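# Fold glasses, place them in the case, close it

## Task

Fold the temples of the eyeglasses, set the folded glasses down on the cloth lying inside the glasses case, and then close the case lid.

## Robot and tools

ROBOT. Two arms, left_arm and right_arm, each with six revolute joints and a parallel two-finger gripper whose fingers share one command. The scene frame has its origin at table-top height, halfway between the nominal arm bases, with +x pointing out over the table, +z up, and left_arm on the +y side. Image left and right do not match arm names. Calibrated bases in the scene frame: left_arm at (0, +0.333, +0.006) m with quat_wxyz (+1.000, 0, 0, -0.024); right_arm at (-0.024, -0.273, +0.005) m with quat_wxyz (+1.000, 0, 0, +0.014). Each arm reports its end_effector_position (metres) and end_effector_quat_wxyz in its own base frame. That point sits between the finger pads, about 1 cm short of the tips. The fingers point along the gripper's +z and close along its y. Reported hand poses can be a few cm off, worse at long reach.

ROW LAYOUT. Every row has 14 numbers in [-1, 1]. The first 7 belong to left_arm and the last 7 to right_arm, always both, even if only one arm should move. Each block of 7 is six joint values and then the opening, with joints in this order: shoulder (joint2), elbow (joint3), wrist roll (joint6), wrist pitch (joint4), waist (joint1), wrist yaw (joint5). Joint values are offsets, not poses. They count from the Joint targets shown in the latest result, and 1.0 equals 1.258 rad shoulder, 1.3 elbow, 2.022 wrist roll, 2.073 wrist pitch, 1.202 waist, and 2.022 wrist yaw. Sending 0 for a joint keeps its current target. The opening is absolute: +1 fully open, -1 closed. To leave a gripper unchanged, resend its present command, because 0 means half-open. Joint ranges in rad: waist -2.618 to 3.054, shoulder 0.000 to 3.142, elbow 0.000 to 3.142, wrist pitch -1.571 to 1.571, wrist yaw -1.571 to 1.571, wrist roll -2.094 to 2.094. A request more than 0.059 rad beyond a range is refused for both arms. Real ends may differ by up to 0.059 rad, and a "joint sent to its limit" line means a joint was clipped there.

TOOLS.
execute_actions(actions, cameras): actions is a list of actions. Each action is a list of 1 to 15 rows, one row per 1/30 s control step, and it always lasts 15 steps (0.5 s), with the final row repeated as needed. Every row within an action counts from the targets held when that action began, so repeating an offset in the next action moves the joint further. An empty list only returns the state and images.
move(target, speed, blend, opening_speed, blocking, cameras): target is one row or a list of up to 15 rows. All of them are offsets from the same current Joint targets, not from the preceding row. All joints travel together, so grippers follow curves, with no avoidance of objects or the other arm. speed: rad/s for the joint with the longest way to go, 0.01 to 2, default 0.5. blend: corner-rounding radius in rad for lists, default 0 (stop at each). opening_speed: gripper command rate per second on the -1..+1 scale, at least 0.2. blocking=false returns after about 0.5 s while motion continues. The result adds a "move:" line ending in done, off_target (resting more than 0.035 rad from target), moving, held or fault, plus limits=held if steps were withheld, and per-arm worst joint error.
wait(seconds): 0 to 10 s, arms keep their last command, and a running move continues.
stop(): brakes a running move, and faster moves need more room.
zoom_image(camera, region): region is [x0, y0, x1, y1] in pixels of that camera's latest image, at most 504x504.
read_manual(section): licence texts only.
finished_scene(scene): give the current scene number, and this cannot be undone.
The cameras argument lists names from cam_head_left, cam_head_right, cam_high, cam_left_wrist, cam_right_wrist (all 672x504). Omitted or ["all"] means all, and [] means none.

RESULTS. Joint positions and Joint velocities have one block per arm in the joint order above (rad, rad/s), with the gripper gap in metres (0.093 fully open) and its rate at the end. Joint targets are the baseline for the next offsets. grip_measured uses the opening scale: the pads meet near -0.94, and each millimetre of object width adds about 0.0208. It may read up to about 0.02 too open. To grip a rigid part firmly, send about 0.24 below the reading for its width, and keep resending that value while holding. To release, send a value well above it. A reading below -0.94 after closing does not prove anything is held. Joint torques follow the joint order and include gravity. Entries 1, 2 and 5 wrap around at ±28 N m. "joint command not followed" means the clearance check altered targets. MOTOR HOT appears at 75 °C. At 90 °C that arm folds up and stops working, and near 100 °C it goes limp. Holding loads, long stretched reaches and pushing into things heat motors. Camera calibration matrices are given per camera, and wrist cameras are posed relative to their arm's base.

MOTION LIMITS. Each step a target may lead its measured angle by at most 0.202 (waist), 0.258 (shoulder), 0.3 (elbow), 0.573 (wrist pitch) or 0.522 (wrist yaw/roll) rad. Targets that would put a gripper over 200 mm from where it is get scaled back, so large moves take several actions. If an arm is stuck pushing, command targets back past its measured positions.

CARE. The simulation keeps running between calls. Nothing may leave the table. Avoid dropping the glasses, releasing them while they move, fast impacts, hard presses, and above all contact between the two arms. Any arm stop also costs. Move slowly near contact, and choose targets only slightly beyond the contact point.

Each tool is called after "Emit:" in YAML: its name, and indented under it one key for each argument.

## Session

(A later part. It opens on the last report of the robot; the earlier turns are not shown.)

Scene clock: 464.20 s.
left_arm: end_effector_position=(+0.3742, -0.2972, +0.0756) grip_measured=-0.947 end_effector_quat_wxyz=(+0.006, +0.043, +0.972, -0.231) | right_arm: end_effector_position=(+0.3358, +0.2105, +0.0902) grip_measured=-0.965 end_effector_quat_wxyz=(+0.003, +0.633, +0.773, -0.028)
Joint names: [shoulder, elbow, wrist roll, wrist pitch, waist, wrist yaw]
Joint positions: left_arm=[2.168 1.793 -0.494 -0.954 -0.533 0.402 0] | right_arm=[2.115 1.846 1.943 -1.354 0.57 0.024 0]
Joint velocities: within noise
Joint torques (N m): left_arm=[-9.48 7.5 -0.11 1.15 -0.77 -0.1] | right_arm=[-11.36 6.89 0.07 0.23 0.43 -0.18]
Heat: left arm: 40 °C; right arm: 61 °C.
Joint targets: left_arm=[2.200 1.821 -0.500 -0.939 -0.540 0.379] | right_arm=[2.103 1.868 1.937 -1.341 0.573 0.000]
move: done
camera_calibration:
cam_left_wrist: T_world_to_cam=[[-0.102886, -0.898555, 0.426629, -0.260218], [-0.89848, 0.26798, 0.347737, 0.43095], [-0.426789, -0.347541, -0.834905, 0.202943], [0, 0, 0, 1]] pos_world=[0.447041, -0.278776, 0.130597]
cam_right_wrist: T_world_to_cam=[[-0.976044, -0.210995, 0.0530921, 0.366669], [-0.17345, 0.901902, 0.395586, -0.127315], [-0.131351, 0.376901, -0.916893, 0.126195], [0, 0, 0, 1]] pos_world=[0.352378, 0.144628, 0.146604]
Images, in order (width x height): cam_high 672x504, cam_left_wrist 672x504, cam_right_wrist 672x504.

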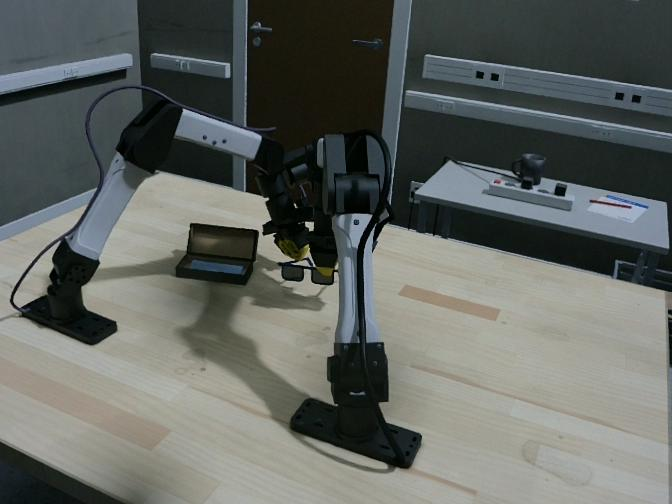

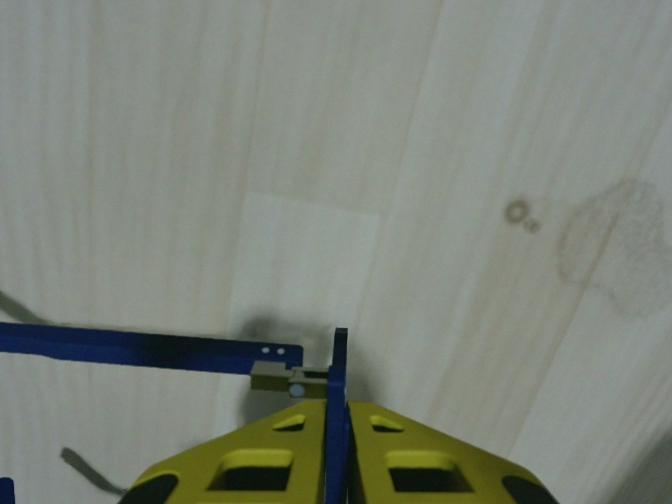

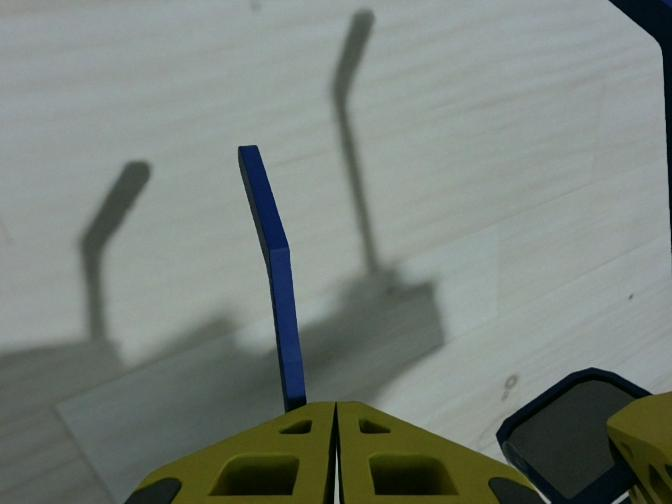

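Emit:
move:
  target:
    - [-0.0191,0.0369,0,-0.041,0.0175,0.0054,-0.95,0,0,0,0,0,0,-1.0]
    - [-0.0846,-0.0592,0,-0.0354,0.0849,0.0134,-0.95,0,0,0,0,0,0,-1.0]
  speed: [0.1,0.3]

Emit:
zoom_image:
  camera: "cam_high"
  region: [230, 210, 350, 310]

Emit:
zoom_image:
  camera: "cam_head_left"
  region: [230, 70, 400, 210]

Scene clock: 482.00 s.
left_arm: end_effector_position=(+0.3770, -0.2603, +0.0807) grip_measured=-0.947 end_effector_quat_wxyz=(-0.016, -0.002, +0.973, -0.231) | right_arm: end_effector_position=(+0.3393, +0.2154, +0.0899) grip_measured=-0.965 end_effector_quat_wxyz=(+0.001, +0.634, +0.774, -0.015)
Joint names: [shoulder, elbow, wrist roll, wrist pitch, waist, wrist yaw]
Joint positions: left_arm=[2.133 1.762 -0.494 -1.014 -0.45 0.432 0] | right_arm=[2.115 1.846 1.943 -1.33 0.57 0.011 0]
Joint velocities: within noise
Joint torques (N m): left_arm=[-16.25 3.67 -0.1 0.9 0.68 -0.11] | right_arm=[-11.41 6.95 0.06 0.05 0.39 -0.07]
Heat: left arm: 41 °C; right arm: 62 °C.
Joint targets: left_arm=[2.094 1.744 -0.500 -1.013 -0.438 0.406] | right_arm=[2.103 1.868 1.937 -1.341 0.573 0.000]
move: off_target (left_arm); left_arm: the shoulder is farthest, 0.040 rad from its target
camera_calibration:
cam_left_wrist: T_world_to_cam=[[-0.00603697, -0.903193, 0.429192, -0.26682], [-0.8925, 0.198442, 0.405048, 0.396911], [-0.451006, -0.380609, -0.807298, 0.219505], [0, 0, 0, 1]] pos_world=[0.451631, -0.236209, 0.130955]
cam_right_wrist: T_world_to_cam=[[-0.976638, -0.211906, 0.0356981, 0.373123], [-0.178525, 0.892551, 0.414103, -0.128998], [-0.119613, 0.398056, -0.90953, 0.115349], [0, 0, 0, 1]] pos_world=[0.355174, 0.148289, 0.145012]

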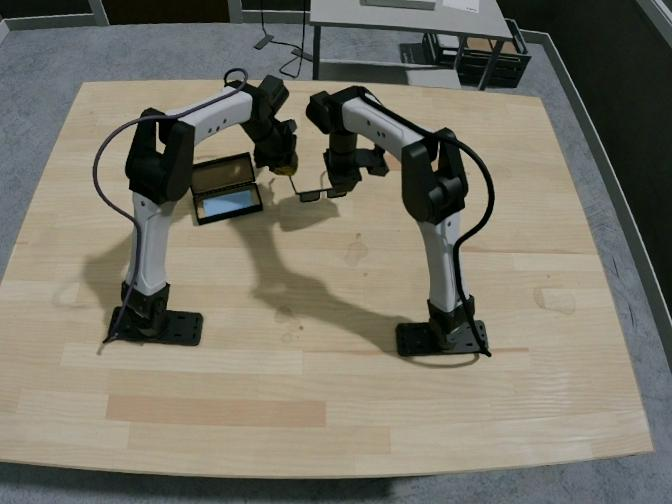

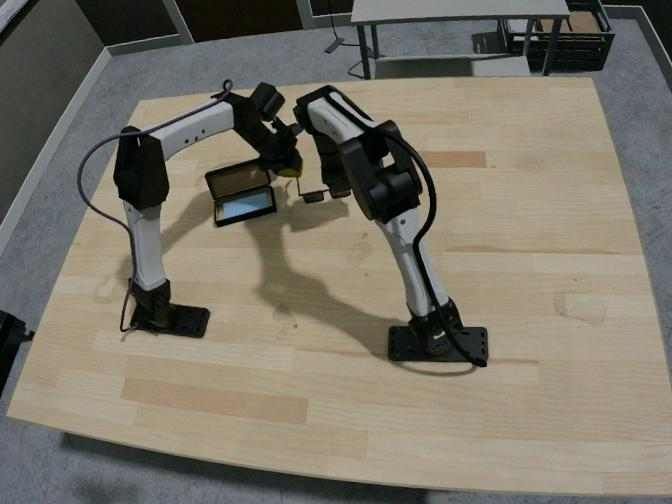

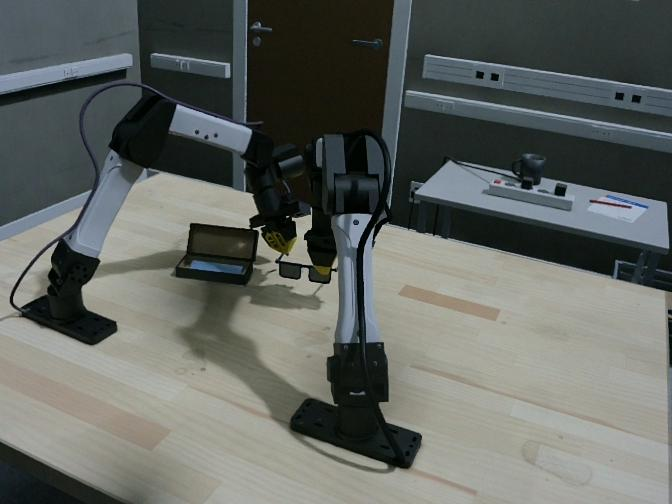

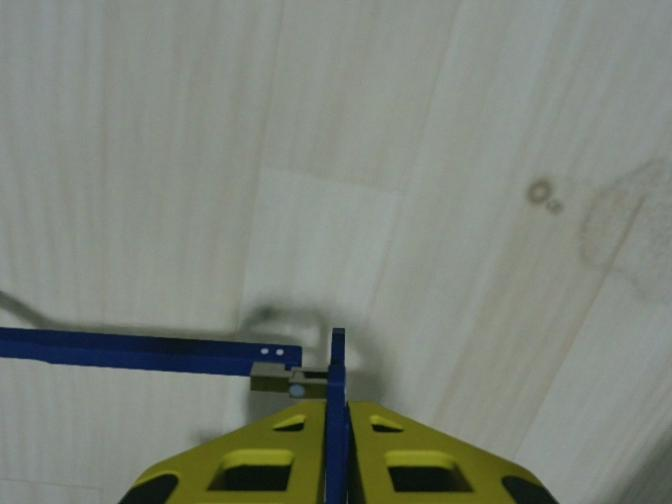

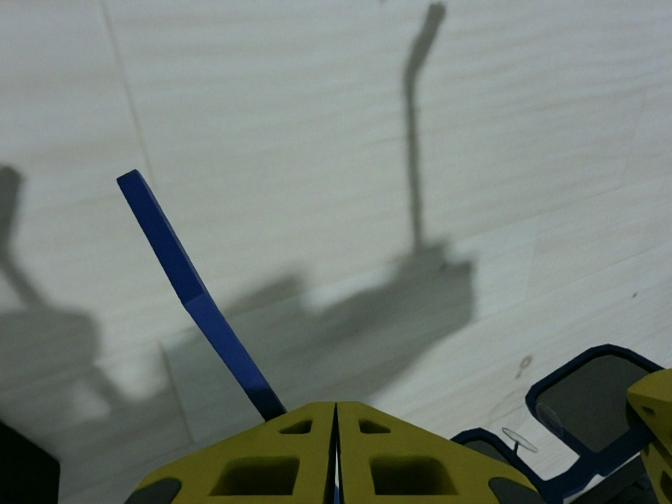

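Scaled by 4.200 from the camera's 672x504 image, which has a finer 960x720 frame.

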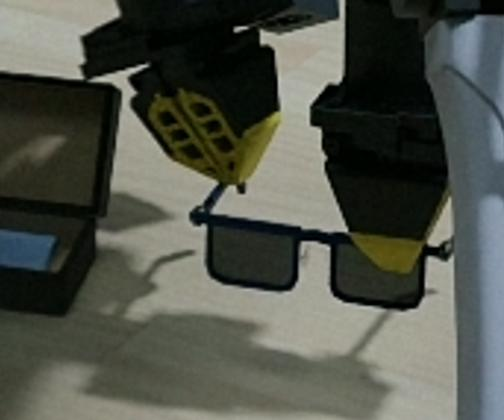

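Scaled by 2.965 from the camera's 672x504 image, which has a finer 960x720 frame.

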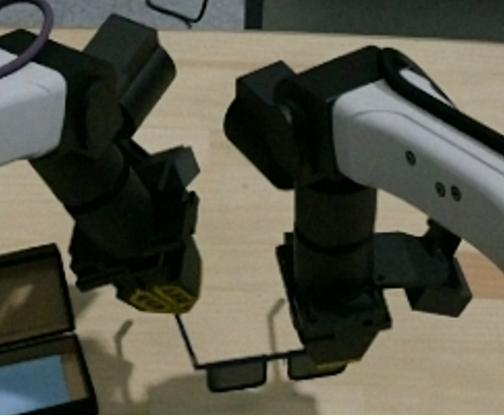

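Emit:
move:
  target:
    - [0.0334,0.1654,0,-0.0704,-0.0433,-0.009,-0.95,0,0,0,0,0,0,-1.0]
    - [-0.0123,0.0992,0,-0.0714,0.0191,-0.0015,-0.95,0,0,0,0,0,0,-1.0]
  speed: [0.25,0.25]
  cameras: ["cam_left_wrist","cam_right_wrist","cam_head_left"]

Scene clock: 508.93 s.
left_arm: end_effector_position=(+0.3863, -0.2414, +0.1088) grip_measured=-0.947 end_effector_quat_wxyz=(-0.015, -0.023, +0.976, -0.215) | right_arm: end_effector_position=(+0.3392, +0.2156, +0.0899) grip_measured=-0.965 end_effector_quat_wxyz=(+0.000, +0.633, +0.774, -0.015)
Joint names: [shoulder, elbow, wrist roll, wrist pitch, waist, wrist yaw]
Joint positions: left_arm=[2.133 1.884 -0.494 -1.156 -0.412 0.405 0] | right_arm=[2.115 1.846 1.942 -1.33 0.57 0.01 0]
Joint velocities: within noise
Joint torques (N m): left_arm=[-17.83 4.3 -0.11 0.79 -0.49 0.09] | right_arm=[-11.41 6.95 0.07 0.05 0.39 -0.07]
Heat: left arm: 47 °C; right arm: 64 °C.
Joint targets: left_arm=[2.078 1.873 -0.500 -1.161 -0.416 0.404] | right_arm=[2.103 1.868 1.937 -1.341 0.573 0.000]
move: off_target (left_arm); left_arm: the shoulder is farthest, 0.055 rad from its target
camera_calibration:
cam_left_wrist: T_world_to_cam=[[0.0352675, -0.915984, 0.399661, -0.277617], [-0.89674, 0.147525, 0.417245, 0.378046], [-0.44115, -0.373107, -0.816197, 0.2525], [0, 0, 0, 1]] pos_world=[0.46019, -0.215854, 0.159305]
cam_right_wrist: T_world_to_cam=[[-0.976541, -0.212282, 0.0361044, 0.373068], [-0.178577, 0.892086, 0.415081, -0.129131], [-0.120322, 0.398896, -0.909068, 0.115288], [0, 0, 0, 1]] pos_world=[0.355128, 0.148403, 0.144935]
Images, in order (width x height): cam_head_left 672x504, cam_left_wrist 672x504, cam_right_wrist 672x504.

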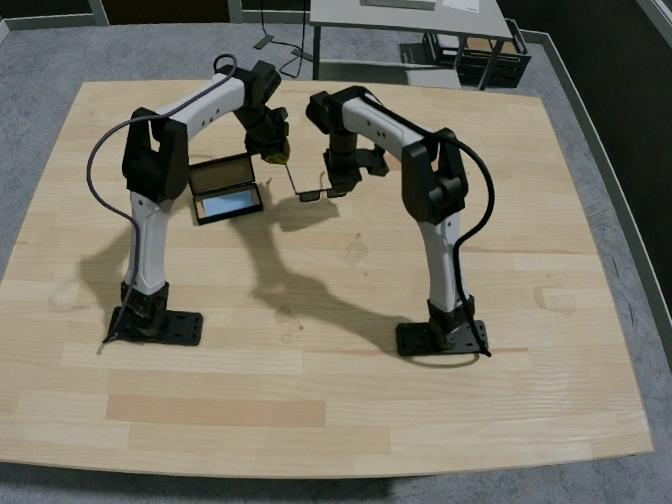

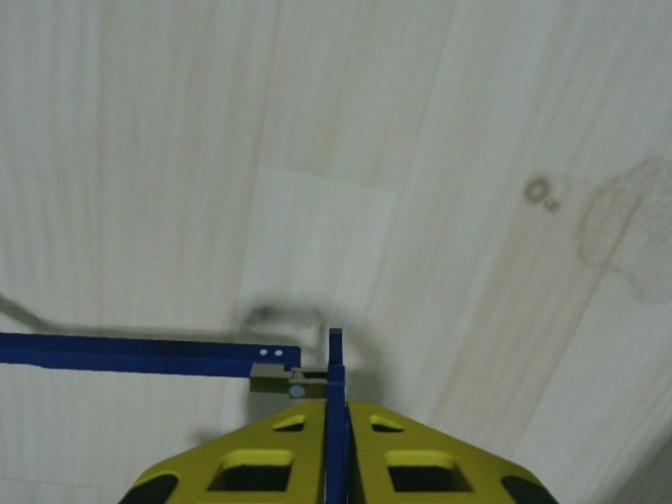

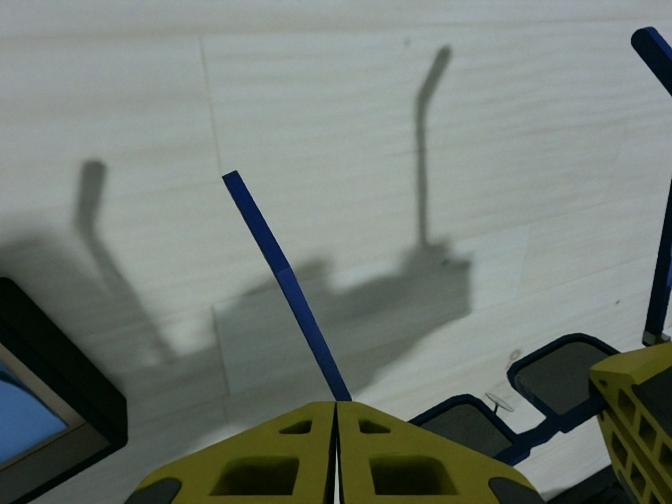

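Emit:
move:
  target: [-0.06,0,0,0,0,0,-0.95,0,0,0,0,0,0,-1.0]
  speed: 0.15
  cameras: ["cam_right_wrist","cam_high"]

Emit:
zoom_image:
  camera: "cam_high"
  region: [150, 180, 350, 310]

Scene clock: 523.50 s.
left_arm: end_effector_position=(+0.3853, -0.2410, +0.1444) grip_measured=-0.947 end_effector_quat_wxyz=(+0.022, -0.015, +0.972, -0.232) | right_arm: end_effector_position=(+0.3392, +0.2156, +0.0899) grip_measured=-0.965 end_effector_quat_wxyz=(+0.000, +0.633, +0.774, -0.015)
Joint names: [shoulder, elbow, wrist roll, wrist pitch, waist, wrist yaw]
Joint positions: left_arm=[2.051 1.884 -0.494 -1.156 -0.412 0.405 0] | right_arm=[2.115 1.846 1.942 -1.33 0.57 0.01 0]
Joint velocities: within noise
Joint torques (N m): left_arm=[-16.36 4.36 -0.12 0.95 -0.44 0.1] | right_arm=[-11.38 6.94 0.07 0.05 0.4 -0.07]
Heat: left arm: 51 °C; right arm: 65 °C.
Joint targets: left_arm=[2.003 1.873 -0.500 -1.161 -0.416 0.404] | right_arm=[2.103 1.868 1.937 -1.340 0.573 0.000]
move: off_target (left_arm); left_arm: the shoulder is farthest, 0.048 rad from its target
camera_calibration:
cam_right_wrist: T_world_to_cam=[[-0.976541, -0.212282, 0.0361044, 0.373068], [-0.178577, 0.892086, 0.415081, -0.129131], [-0.120322, 0.398896, -0.909068, 0.115288], [0, 0, 0, 1]] pos_world=[0.355128, 0.148403, 0.144935]
Images, in order (width x height): cam_high 672x504, cam_right_wrist 672x504.

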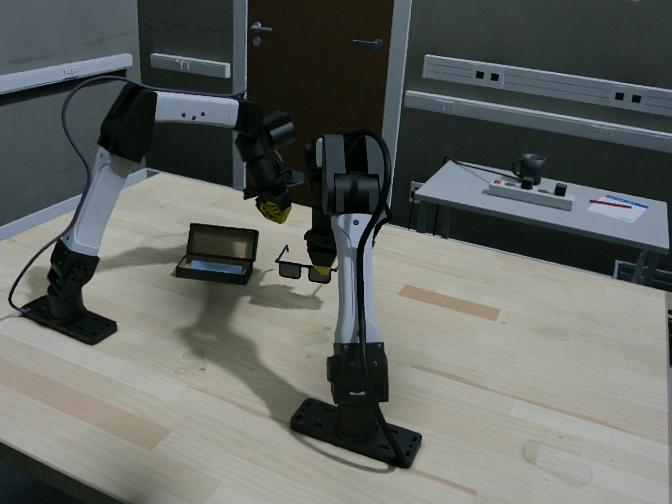

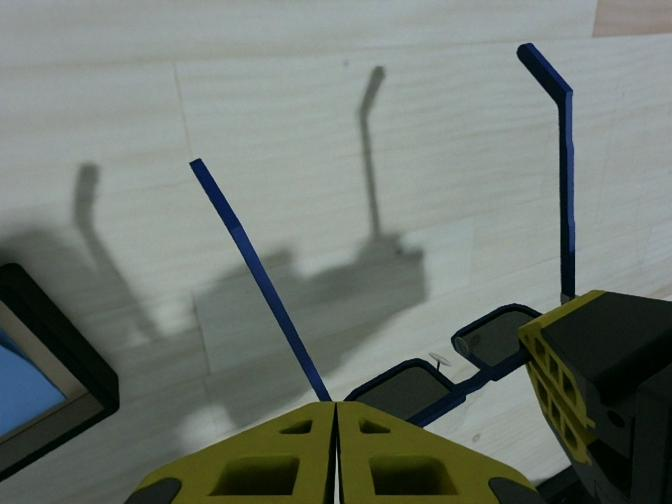

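Scaled by 2.520 from the camera's 672x504 image, which has a finer 960x720 frame.

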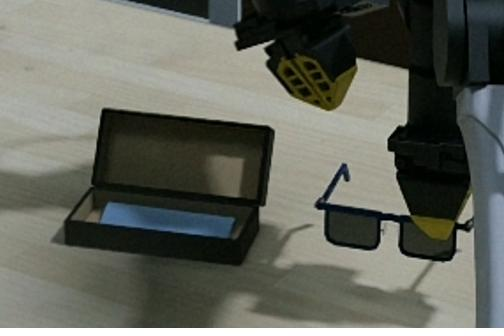

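Emit:
move:
  target:
    - [-0.0421,-0.0731,0,0.014,0.0025,0,-0.95,0,0,0,0,0,0,-1.0]
    - [0.027,-0.2092,0,0.111,0.0025,0,-0.95,0,0,0,0,0,0,-1.0]
  speed: 0.25
  cameras: ["cam_left_wrist","cam_right_wrist"]

Scene clock: 541.53 s.
left_arm: end_effector_position=(+0.3688, -0.2338, +0.0840) grip_measured=-0.947 end_effector_quat_wxyz=(+0.005, -0.019, +0.974, -0.225) | right_arm: end_effector_position=(+0.3392, +0.2156, +0.0899) grip_measured=-0.965 end_effector_quat_wxyz=(+0.000, +0.633, +0.774, -0.015)
Joint names: [shoulder, elbow, wrist roll, wrist pitch, waist, wrist yaw]
Joint positions: left_arm=[2.023 1.611 -0.494 -0.949 -0.412 0.405 0] | right_arm=[2.115 1.846 1.942 -1.33 0.57 0.01 0]
Joint velocities: within noise
Joint torques (N m): left_arm=[-9.96 4.33 -0.11 1.13 -0.25 0.09] | right_arm=[-11.4 6.95 0.07 0.05 0.4 -0.07]
Heat: left arm: 57 °C; right arm: 66 °C.
Joint targets: left_arm=[2.037 1.601 -0.500 -0.931 -0.413 0.404] | right_arm=[2.103 1.868 1.937 -1.340 0.573 0.000]
move: done
camera_calibration:
cam_left_wrist: T_world_to_cam=[[0.0185666, -0.908676, 0.417088, -0.253697], [-0.912992, 0.154637, 0.377536, 0.382541], [-0.407556, -0.387808, -0.826743, 0.212507], [0, 0, 0, 1]] pos_world=[0.440576, -0.207271, 0.13708]
cam_right_wrist: T_world_to_cam=[[-0.976541, -0.212282, 0.0361044, 0.373068], [-0.178577, 0.892086, 0.415081, -0.129131], [-0.120322, 0.398896, -0.909068, 0.115288], [0, 0, 0, 1]] pos_world=[0.355128, 0.148403, 0.144935]
Images, in order (width x height): cam_left_wrist 672x504, cam_right_wrist 672x504.

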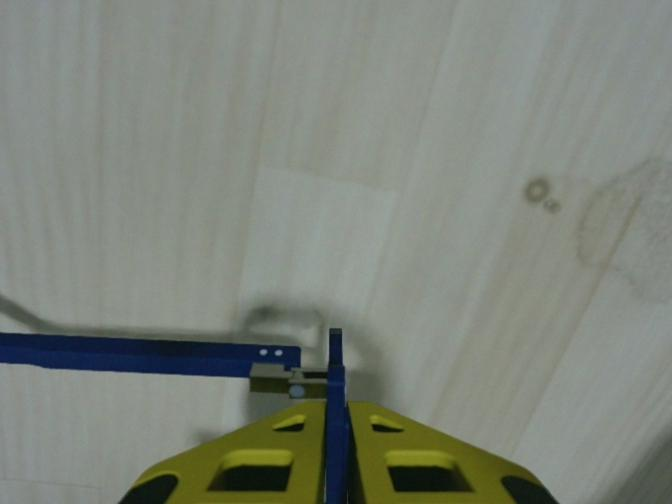

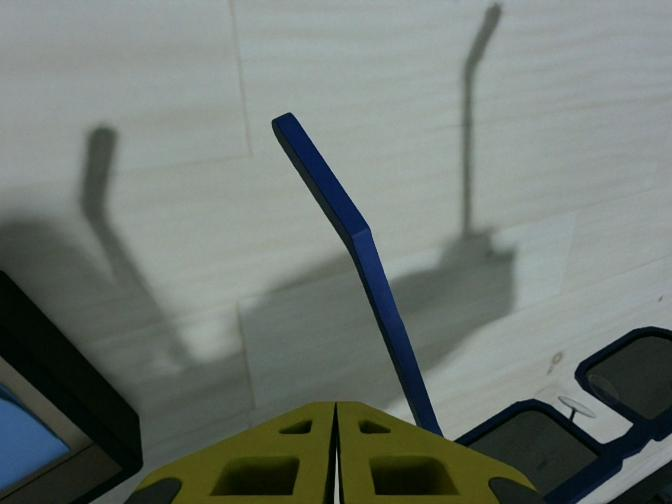

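Emit:
move:
  target:
    - [0.0064,-0.0462,0,0.0314,0,0,-0.95,0,0,0,0,0,0,-1.0]
    - [0.1335,0.1723,0,-0.0043,-0.0973,-0.0124,-0.95,0,0,0,0,0,0,-1.0]
  speed: [0.2,0.15]
  cameras: ["cam_left_wrist","cam_right_wrist"]

Scene clock: 553.17 s.
left_arm: end_effector_position=(+0.3777, -0.2892, +0.0657) grip_measured=-0.947 end_effector_quat_wxyz=(+0.003, +0.034, +0.975, -0.218) | right_arm: end_effector_position=(+0.3382, +0.2143, +0.0900) grip_measured=-0.965 end_effector_quat_wxyz=(+0.000, +0.634, +0.773, -0.018)
Joint names: [shoulder, elbow, wrist roll, wrist pitch, waist, wrist yaw]
Joint positions: left_arm=[2.184 1.787 -0.494 -0.953 -0.52 0.384 0] | right_arm=[2.115 1.846 1.943 -1.337 0.569 0.011 0]
Joint velocities: within noise
Joint torques (N m): left_arm=[-10.67 8.31 -0.11 1.09 -0.87 0.05] | right_arm=[-11.38 6.93 0.06 0.1 0.47 -0.08]
Heat: left arm: 55 °C; right arm: 67 °C.
Joint targets: left_arm=[2.205 1.825 -0.500 -0.940 -0.529 0.378] | right_arm=[2.103 1.868 1.937 -1.341 0.573 0.000]
move: off_target (left_arm); left_arm: the elbow is farthest, 0.038 rad from its target
camera_calibration:
cam_left_wrist: T_world_to_cam=[[-0.0836404, -0.91072, 0.404467, -0.257717], [-0.899572, 0.243618, 0.362519, 0.427899], [-0.428689, -0.333526, -0.839635, 0.204006], [0, 0, 0, 1]] pos_world=[0.450825, -0.270911, 0.120407]
cam_right_wrist: T_world_to_cam=[[-0.976588, -0.211026, 0.0417705, 0.371003], [-0.175588, 0.894131, 0.411945, -0.129376], [-0.124279, 0.394966, -0.910251, 0.118], [0, 0, 0, 1]] pos_world=[0.354265, 0.147364, 0.145209]
Images, in order (width x height): cam_left_wrist 672x504, cam_right_wrist 672x504.

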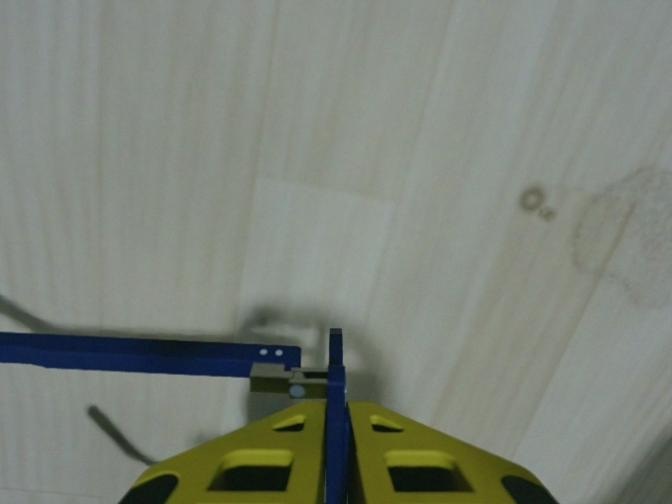

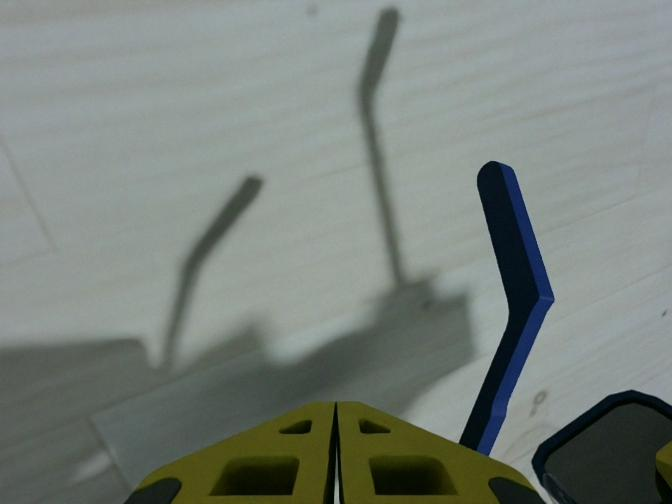

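Emit:
move:
  target: [-0.0199,-0.0192,0,0.0155,-0.052,-0.0072,-0.95,0,0,0,0,0,0,-1.0]
  speed: 0.1
  cameras: ["cam_left_wrist","cam_right_wrist","cam_head_left"]

Scene clock: 558.43 s.
left_arm: end_effector_position=(+0.3716, -0.2984, +0.0653) grip_measured=-0.947 end_effector_quat_wxyz=(+0.004, +0.047, +0.975, -0.215) | right_arm: end_effector_position=(+0.3361, +0.2130, +0.0901) grip_measured=-0.965 end_effector_quat_wxyz=(-0.002, +0.634, +0.773, -0.023)
Joint names: [shoulder, elbow, wrist roll, wrist pitch, waist, wrist yaw]
Joint positions: left_arm=[2.184 1.788 -0.494 -0.95 -0.547 0.374 0] | right_arm=[2.115 1.846 1.943 -1.347 0.569 0.011 0]
Joint velocities: within noise
Joint torques (N m): left_arm=[-12.78 5.19 -0.06 0.95 -0.03 0.09] | right_arm=[-11.36 6.91 0.07 0.18 0.47 -0.08]
Heat: left arm: 53 °C; right arm: 67 °C.
Joint targets: left_arm=[2.184 1.788 -0.494 -0.950 -0.545 0.374] | right_arm=[2.103 1.868 1.937 -1.340 0.573 0.000]
move: held (left_arm; a check stopped the path); limits=held; left_arm: the waist is farthest, 0.044 rad from its target
joint command not followed: on one or more control steps a check withheld the commanded joint targets of the left arm, and it was not sent them on those steps.
cause: the commanded joint targets, or the way to them, would bring a part of the robot too close to another arm (this arm's wrist (the part past the wrist pitch) and the right arm's wrist (the part past the wrist pitch)).
camera_calibration:
cam_left_wrist: T_world_to_cam=[[-0.109256, -0.910918, 0.397859, -0.25658], [-0.896311, 0.263329, 0.356769, 0.429729], [-0.429755, -0.317626, -0.845236, 0.203535], [0, 0, 0, 1]] pos_world=[0.444608, -0.282236, 0.120804]
cam_right_wrist: T_world_to_cam=[[-0.976183, -0.210767, 0.0514113, 0.367604], [-0.17203, 0.896409, 0.40848, -0.129952], [-0.13218, 0.389907, -0.911318, 0.122189], [0, 0, 0, 1]] pos_world=[0.352645, 0.146326, 0.145537]
Images, in order (width x height): cam_head_left 672x504, cam_left_wrist 672x504, cam_right_wrist 672x504.

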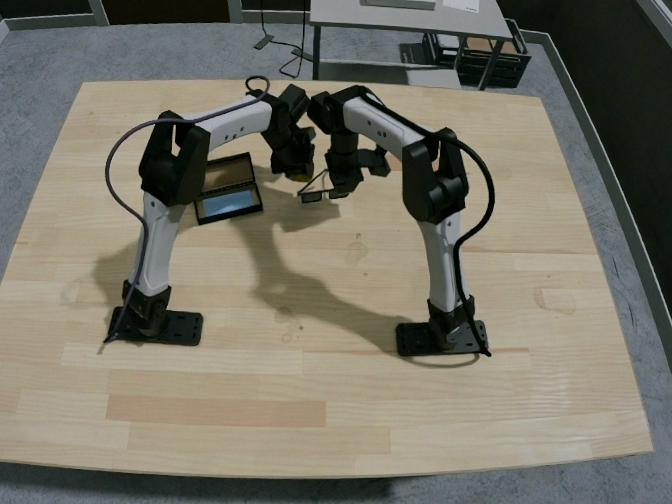

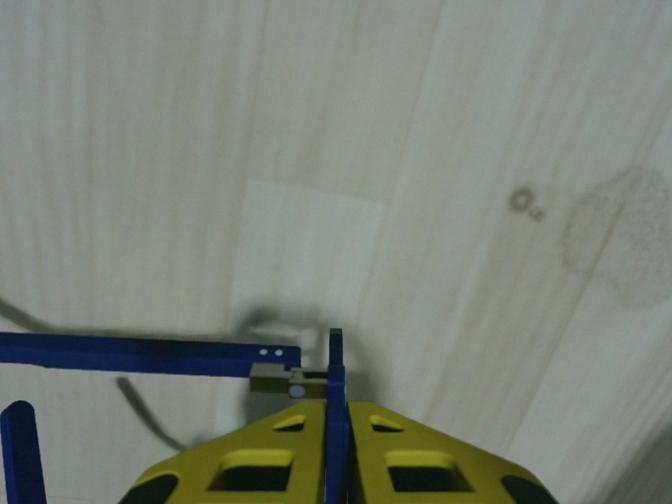

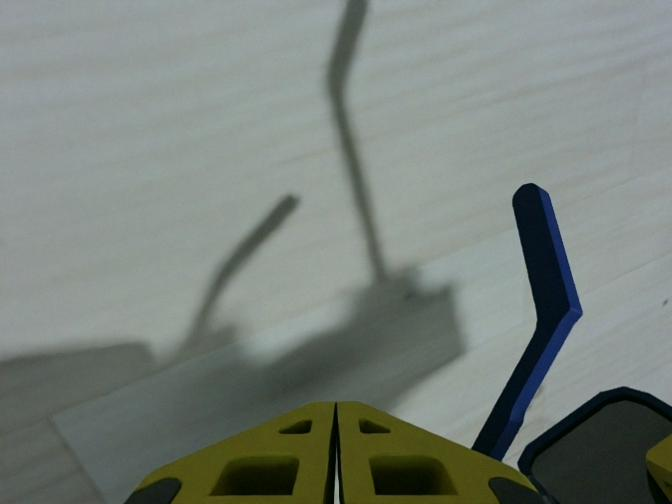

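Emit:
move:
  target:
    - [-0.186,-0.0077,0,-0.0878,0.11,0,-0.95,0,0,0,0,0,0,-1.0]
    - [-0.186,-0.0077,0,-0.0878,0.11,0,-0.95,0.0215,-0.188,0,0.128,0,0,-1.0]
  speed: [0.5,0.2]
  cameras: ["cam_left_wrist","cam_right_wrist","cam_high"]

Emit:
zoom_image:
  camera: "cam_high"
  region: [240, 220, 360, 320]

Scene clock: 594.03 s.
left_arm: end_effector_position=(+0.3739, -0.2297, +0.1473) grip_measured=-0.947 end_effector_quat_wxyz=(+0.034, -0.017, +0.974, -0.221) | right_arm: end_effector_position=(+0.3395, +0.2152, +0.0363) grip_measured=-0.965 end_effector_quat_wxyz=(+0.006, +0.634, +0.773, -0.001)
Joint names: [shoulder, elbow, wrist roll, wrist pitch, waist, wrist yaw]
Joint positions: left_arm=[1.973 1.788 -0.494 -1.126 -0.41 0.374 0] | right_arm=[2.115 1.632 1.942 -1.086 0.569 0.011 0]
Joint velocities: within noise
Joint torques (N m): left_arm=[-13.3 4.46 -0.05 0.96 -0.38 0.08] | right_arm=[-9.17 4.42 0.07 0.32 0.47 -0.07]
Heat: left arm: 52 °C; right arm: 69 °C.
Joint targets: left_arm=[1.950 1.778 -0.494 -1.132 -0.413 0.374] | right_arm=[2.130 1.624 1.936 -1.075 0.573 0.000]
move: done
camera_calibration:
cam_left_wrist: T_world_to_cam=[[0.00311005, -0.911644, 0.410968, -0.270488], [-0.93484, 0.143268, 0.324884, 0.376031], [-0.355057, -0.3852, -0.851796, 0.253195], [0, 0, 0, 1]] pos_world=[0.442269, -0.202932, 0.204667]
cam_right_wrist: T_world_to_cam=[[-0.977266, -0.211885, 0.00746706, 0.376377], [-0.188816, 0.885807, 0.423904, -0.101965], [-0.0964331, 0.412857, -0.905676, 0.0555507], [0, 0, 0, 1]] pos_world=[0.353925, 0.147135, 0.0907237]
Images, in order (width x height): cam_high 672x504, cam_left_wrist 672x504, cam_right_wrist 672x504.

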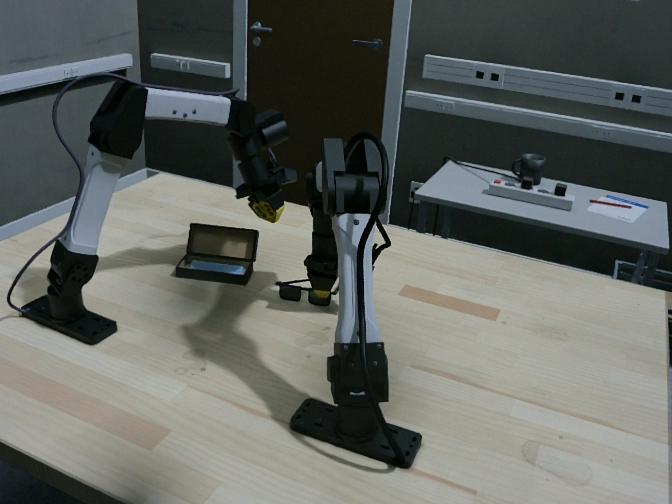

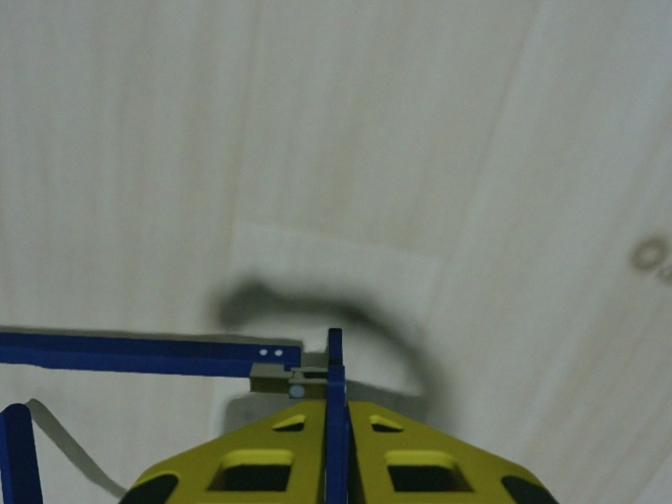

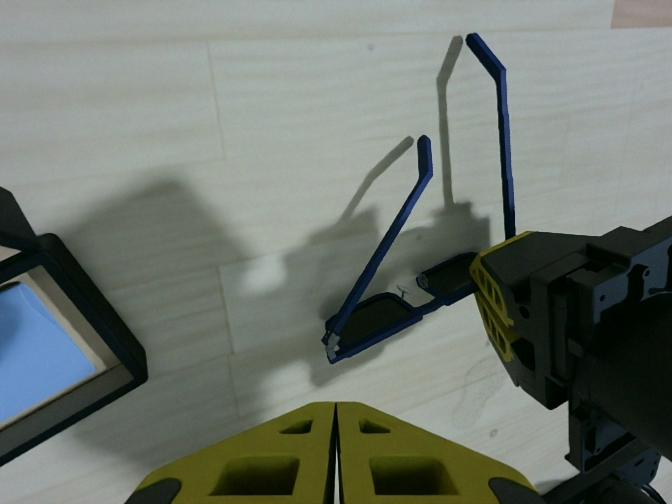

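Scaled by 4.200 from the camera's 672x504 image, which has a finer 960x720 frame.

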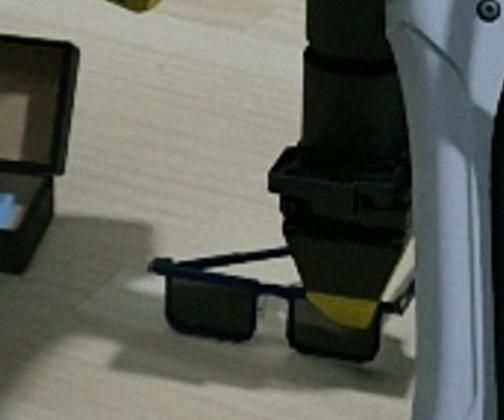

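Emit:
move:
  target:
    - [0,0,0,0,0,0,-0.95,0,0,0,0,0,0,-0.3]
    - [0,0,0,0,0,0,-0.95,0.0,0.2515,0,-0.165,0,0,-0.3]
    - [0,0,0,0,0,0,-0.95,-0.4213,-0.134,-0.9575,0.0844,-0.227,0,-0.3]
  speed: [0.3,0.3,0.9]
  opening_speed: 0.7
  blend: [0,0.05,0]

Emit:
zoom_image:
  camera: "cam_high"
  region: [240, 220, 360, 320]

Scene clock: 613.33 s.
left_arm: end_effector_position=(+0.3739, -0.2297, +0.1473) grip_measured=-0.947 end_effector_quat_wxyz=(+0.034, -0.017, +0.974, -0.221) | right_arm: end_effector_position=(+0.3824, +0.1195, +0.1826) grip_measured=-0.302 end_effector_quat_wxyz=(+0.242, -0.143, +0.959, +0.034)
Joint names: [shoulder, elbow, wrist roll, wrist pitch, waist, wrist yaw]
Joint positions: left_arm=[1.973 1.788 -0.494 -1.126 -0.41 0.374 0] | right_arm=[1.625 1.46 0.008 -0.913 0.307 0.01 0.031]
Joint velocities: within noise
Joint torques (N m): left_arm=[-13.35 4.44 -0.06 0.97 -0.35 0.09] | right_arm=[-9.36 5.27 0.06 1.41 -0.39 -0.12]
Heat: left arm: 56 °C; right arm: 68 °C.
Joint targets: left_arm=[1.950 1.778 -0.494 -1.132 -0.413 0.374] | right_arm=[1.600 1.449 0.001 -0.900 0.300 0.000]
move: done
camera_calibration:
cam_left_wrist: T_world_to_cam=[[0.00311005, -0.911644, 0.410968, -0.270488], [-0.93484, 0.143268, 0.324884, 0.376031], [-0.355057, -0.3852, -0.851796, 0.253195], [0, 0, 0, 1]] pos_world=[0.442269, -0.202932, 0.204667]
cam_right_wrist: T_world_to_cam=[[0.298663, -0.954056, 0.0240551, -0.00528603], [-0.95299, -0.299489, -0.0460076, 0.448502], [0.0510981, -0.00918355, -0.998651, 0.24263], [0, 0, 0, 1]] pos_world=[0.416599, 0.131507, 0.263065]

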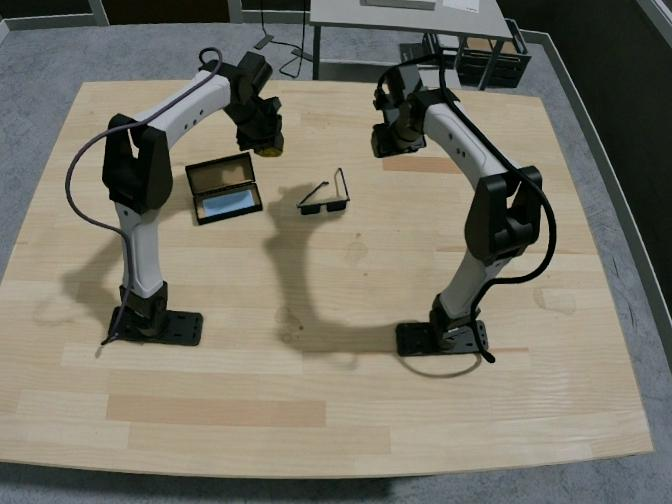

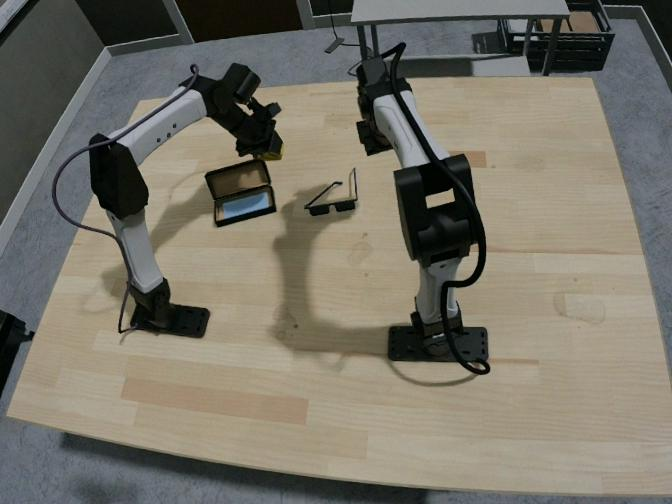

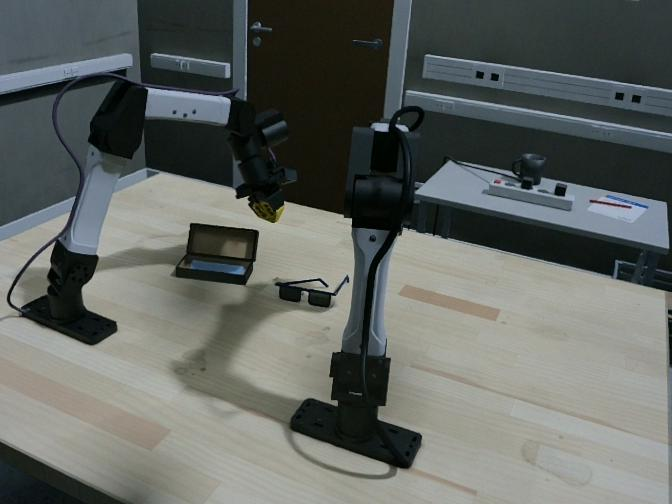

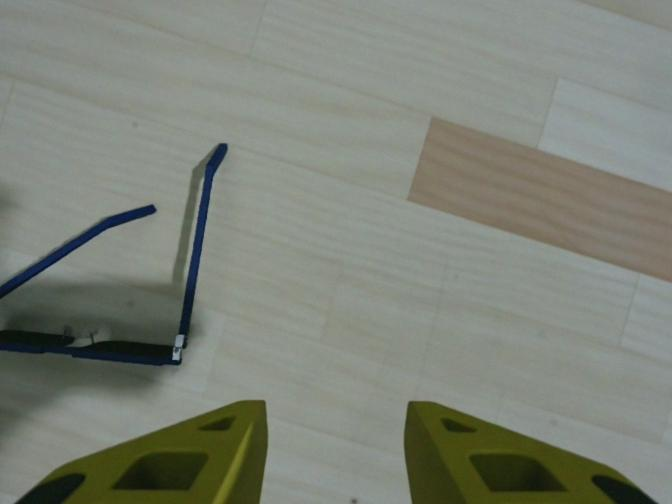

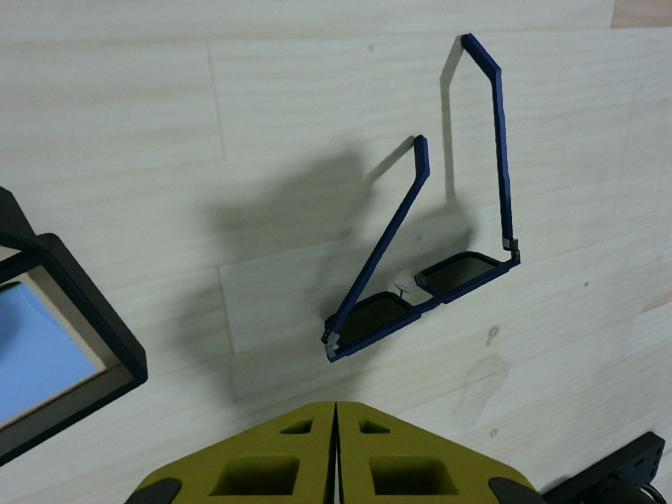

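Scaled by 4.200 from the camera's 672x504 image, which has a finer 960x720 frame.

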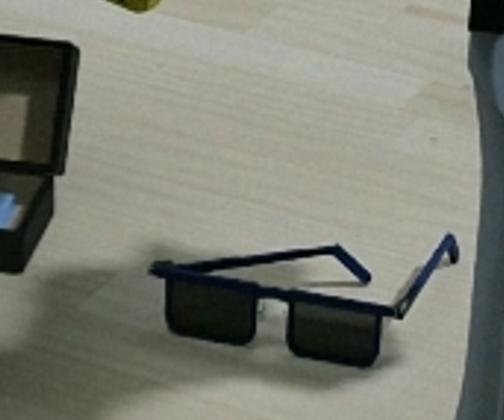

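Emit:
move:
  target:
    - [0,0,0,0,0,0,0.3,0,0,0,0,-0.2496,0,-0.3]
    - [0.318,0.3223,0.5163,-0.1298,-0.2829,-0.185,0.64,0,0,0,0,-0.2496,0,-0.3]
  speed: [0.8,0.7]
  opening_speed: 1.0
  blend: 0.1

Emit:
zoom_image:
  camera: "cam_high"
  region: [240, 220, 360, 320]

Scene clock: 651.80 s.
left_arm: end_effector_position=(+0.3312, -0.3142, +0.0806) grip_measured=+0.638 end_effector_quat_wxyz=(+0.005, +0.603, +0.798, -0.007) | right_arm: end_effector_position=(+0.4013, -0.0010, +0.1830) grip_measured=-0.302 end_effector_quat_wxyz=(+0.246, +0.004, +0.969, -0.001)
Joint names: [shoulder, elbow, wrist roll, wrist pitch, waist, wrist yaw]
Joint positions: left_arm=[2.332 2.164 0.539 -1.391 -0.754 0.013 0.076] | right_arm=[1.625 1.46 0.006 -0.909 -0.001 0.004 0.031]
Joint velocities: within noise
Joint torques (N m): left_arm=[-11.78 7.53 0.02 0.4 -0.06 -0.2] | right_arm=[-9.36 5.29 0.07 1.38 0.27 -0.07]
Heat: left arm: 59 °C; right arm: 66 °C.
Joint targets: left_arm=[2.350 2.197 0.550 -1.401 -0.753 0.000] | right_arm=[1.600 1.449 0.001 -0.900 0.000 0.000]
move: done; blend cut to 0 rad at target 1
camera_calibration:
cam_left_wrist: T_world_to_cam=[[-0.965908, -0.258253, -0.0181005, 0.240812], [-0.242976, 0.880195, 0.407701, 0.365579], [-0.0893578, 0.398199, -0.912936, 0.311702], [0, 0, 0, 1]] pos_world=[0.349282, -0.38371, 0.139876]
cam_right_wrist: T_world_to_cam=[[-0.000147522, -0.999802, 0.0199219, -0.00530715], [-0.998778, -0.000837403, -0.0494219, 0.44981], [0.0494288, -0.0199048, -0.998579, 0.241589], [0, 0, 0, 1]] pos_world=[0.437318, -0.000120628, 0.263582]

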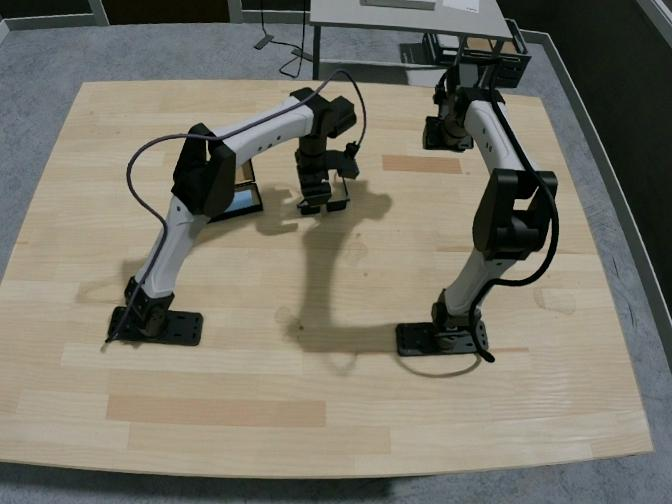

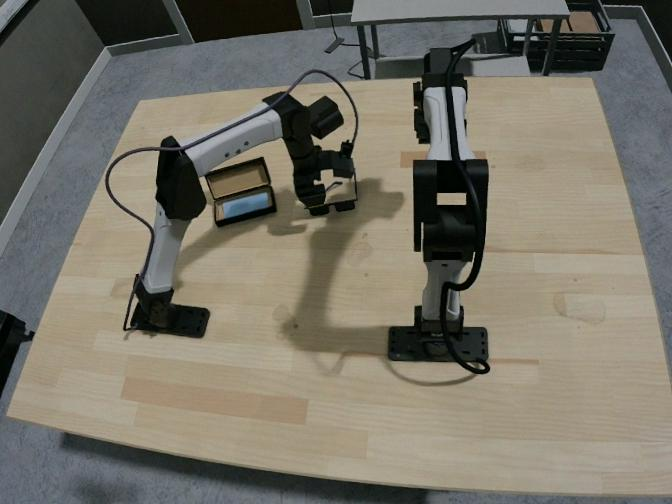

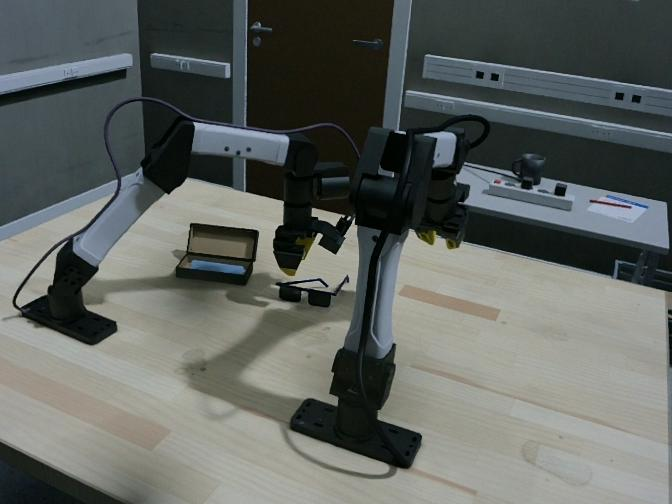

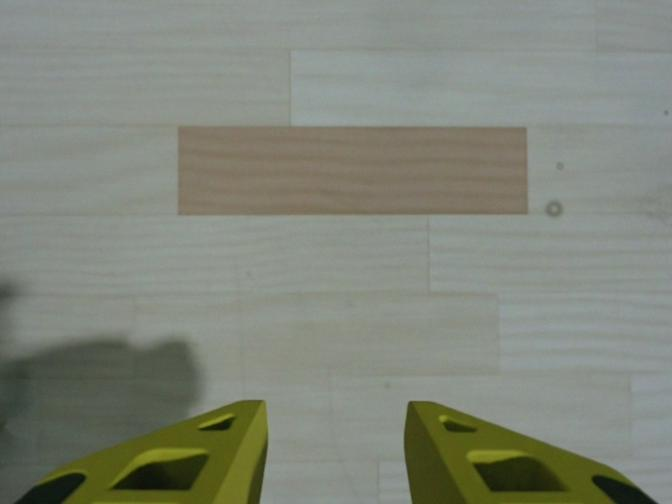

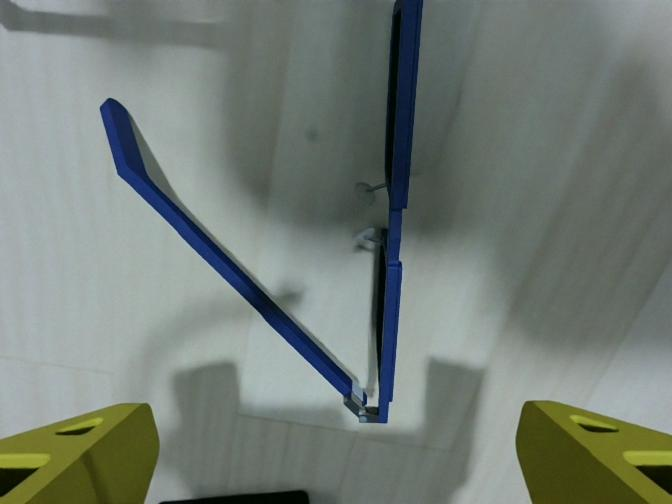

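Scaled by 4.200 from the camera's 672x504 image, which has a finer 960x720 frame.

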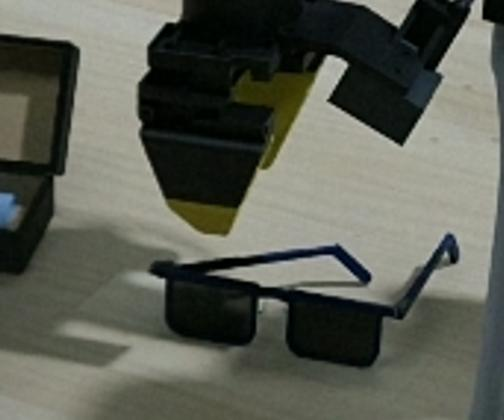

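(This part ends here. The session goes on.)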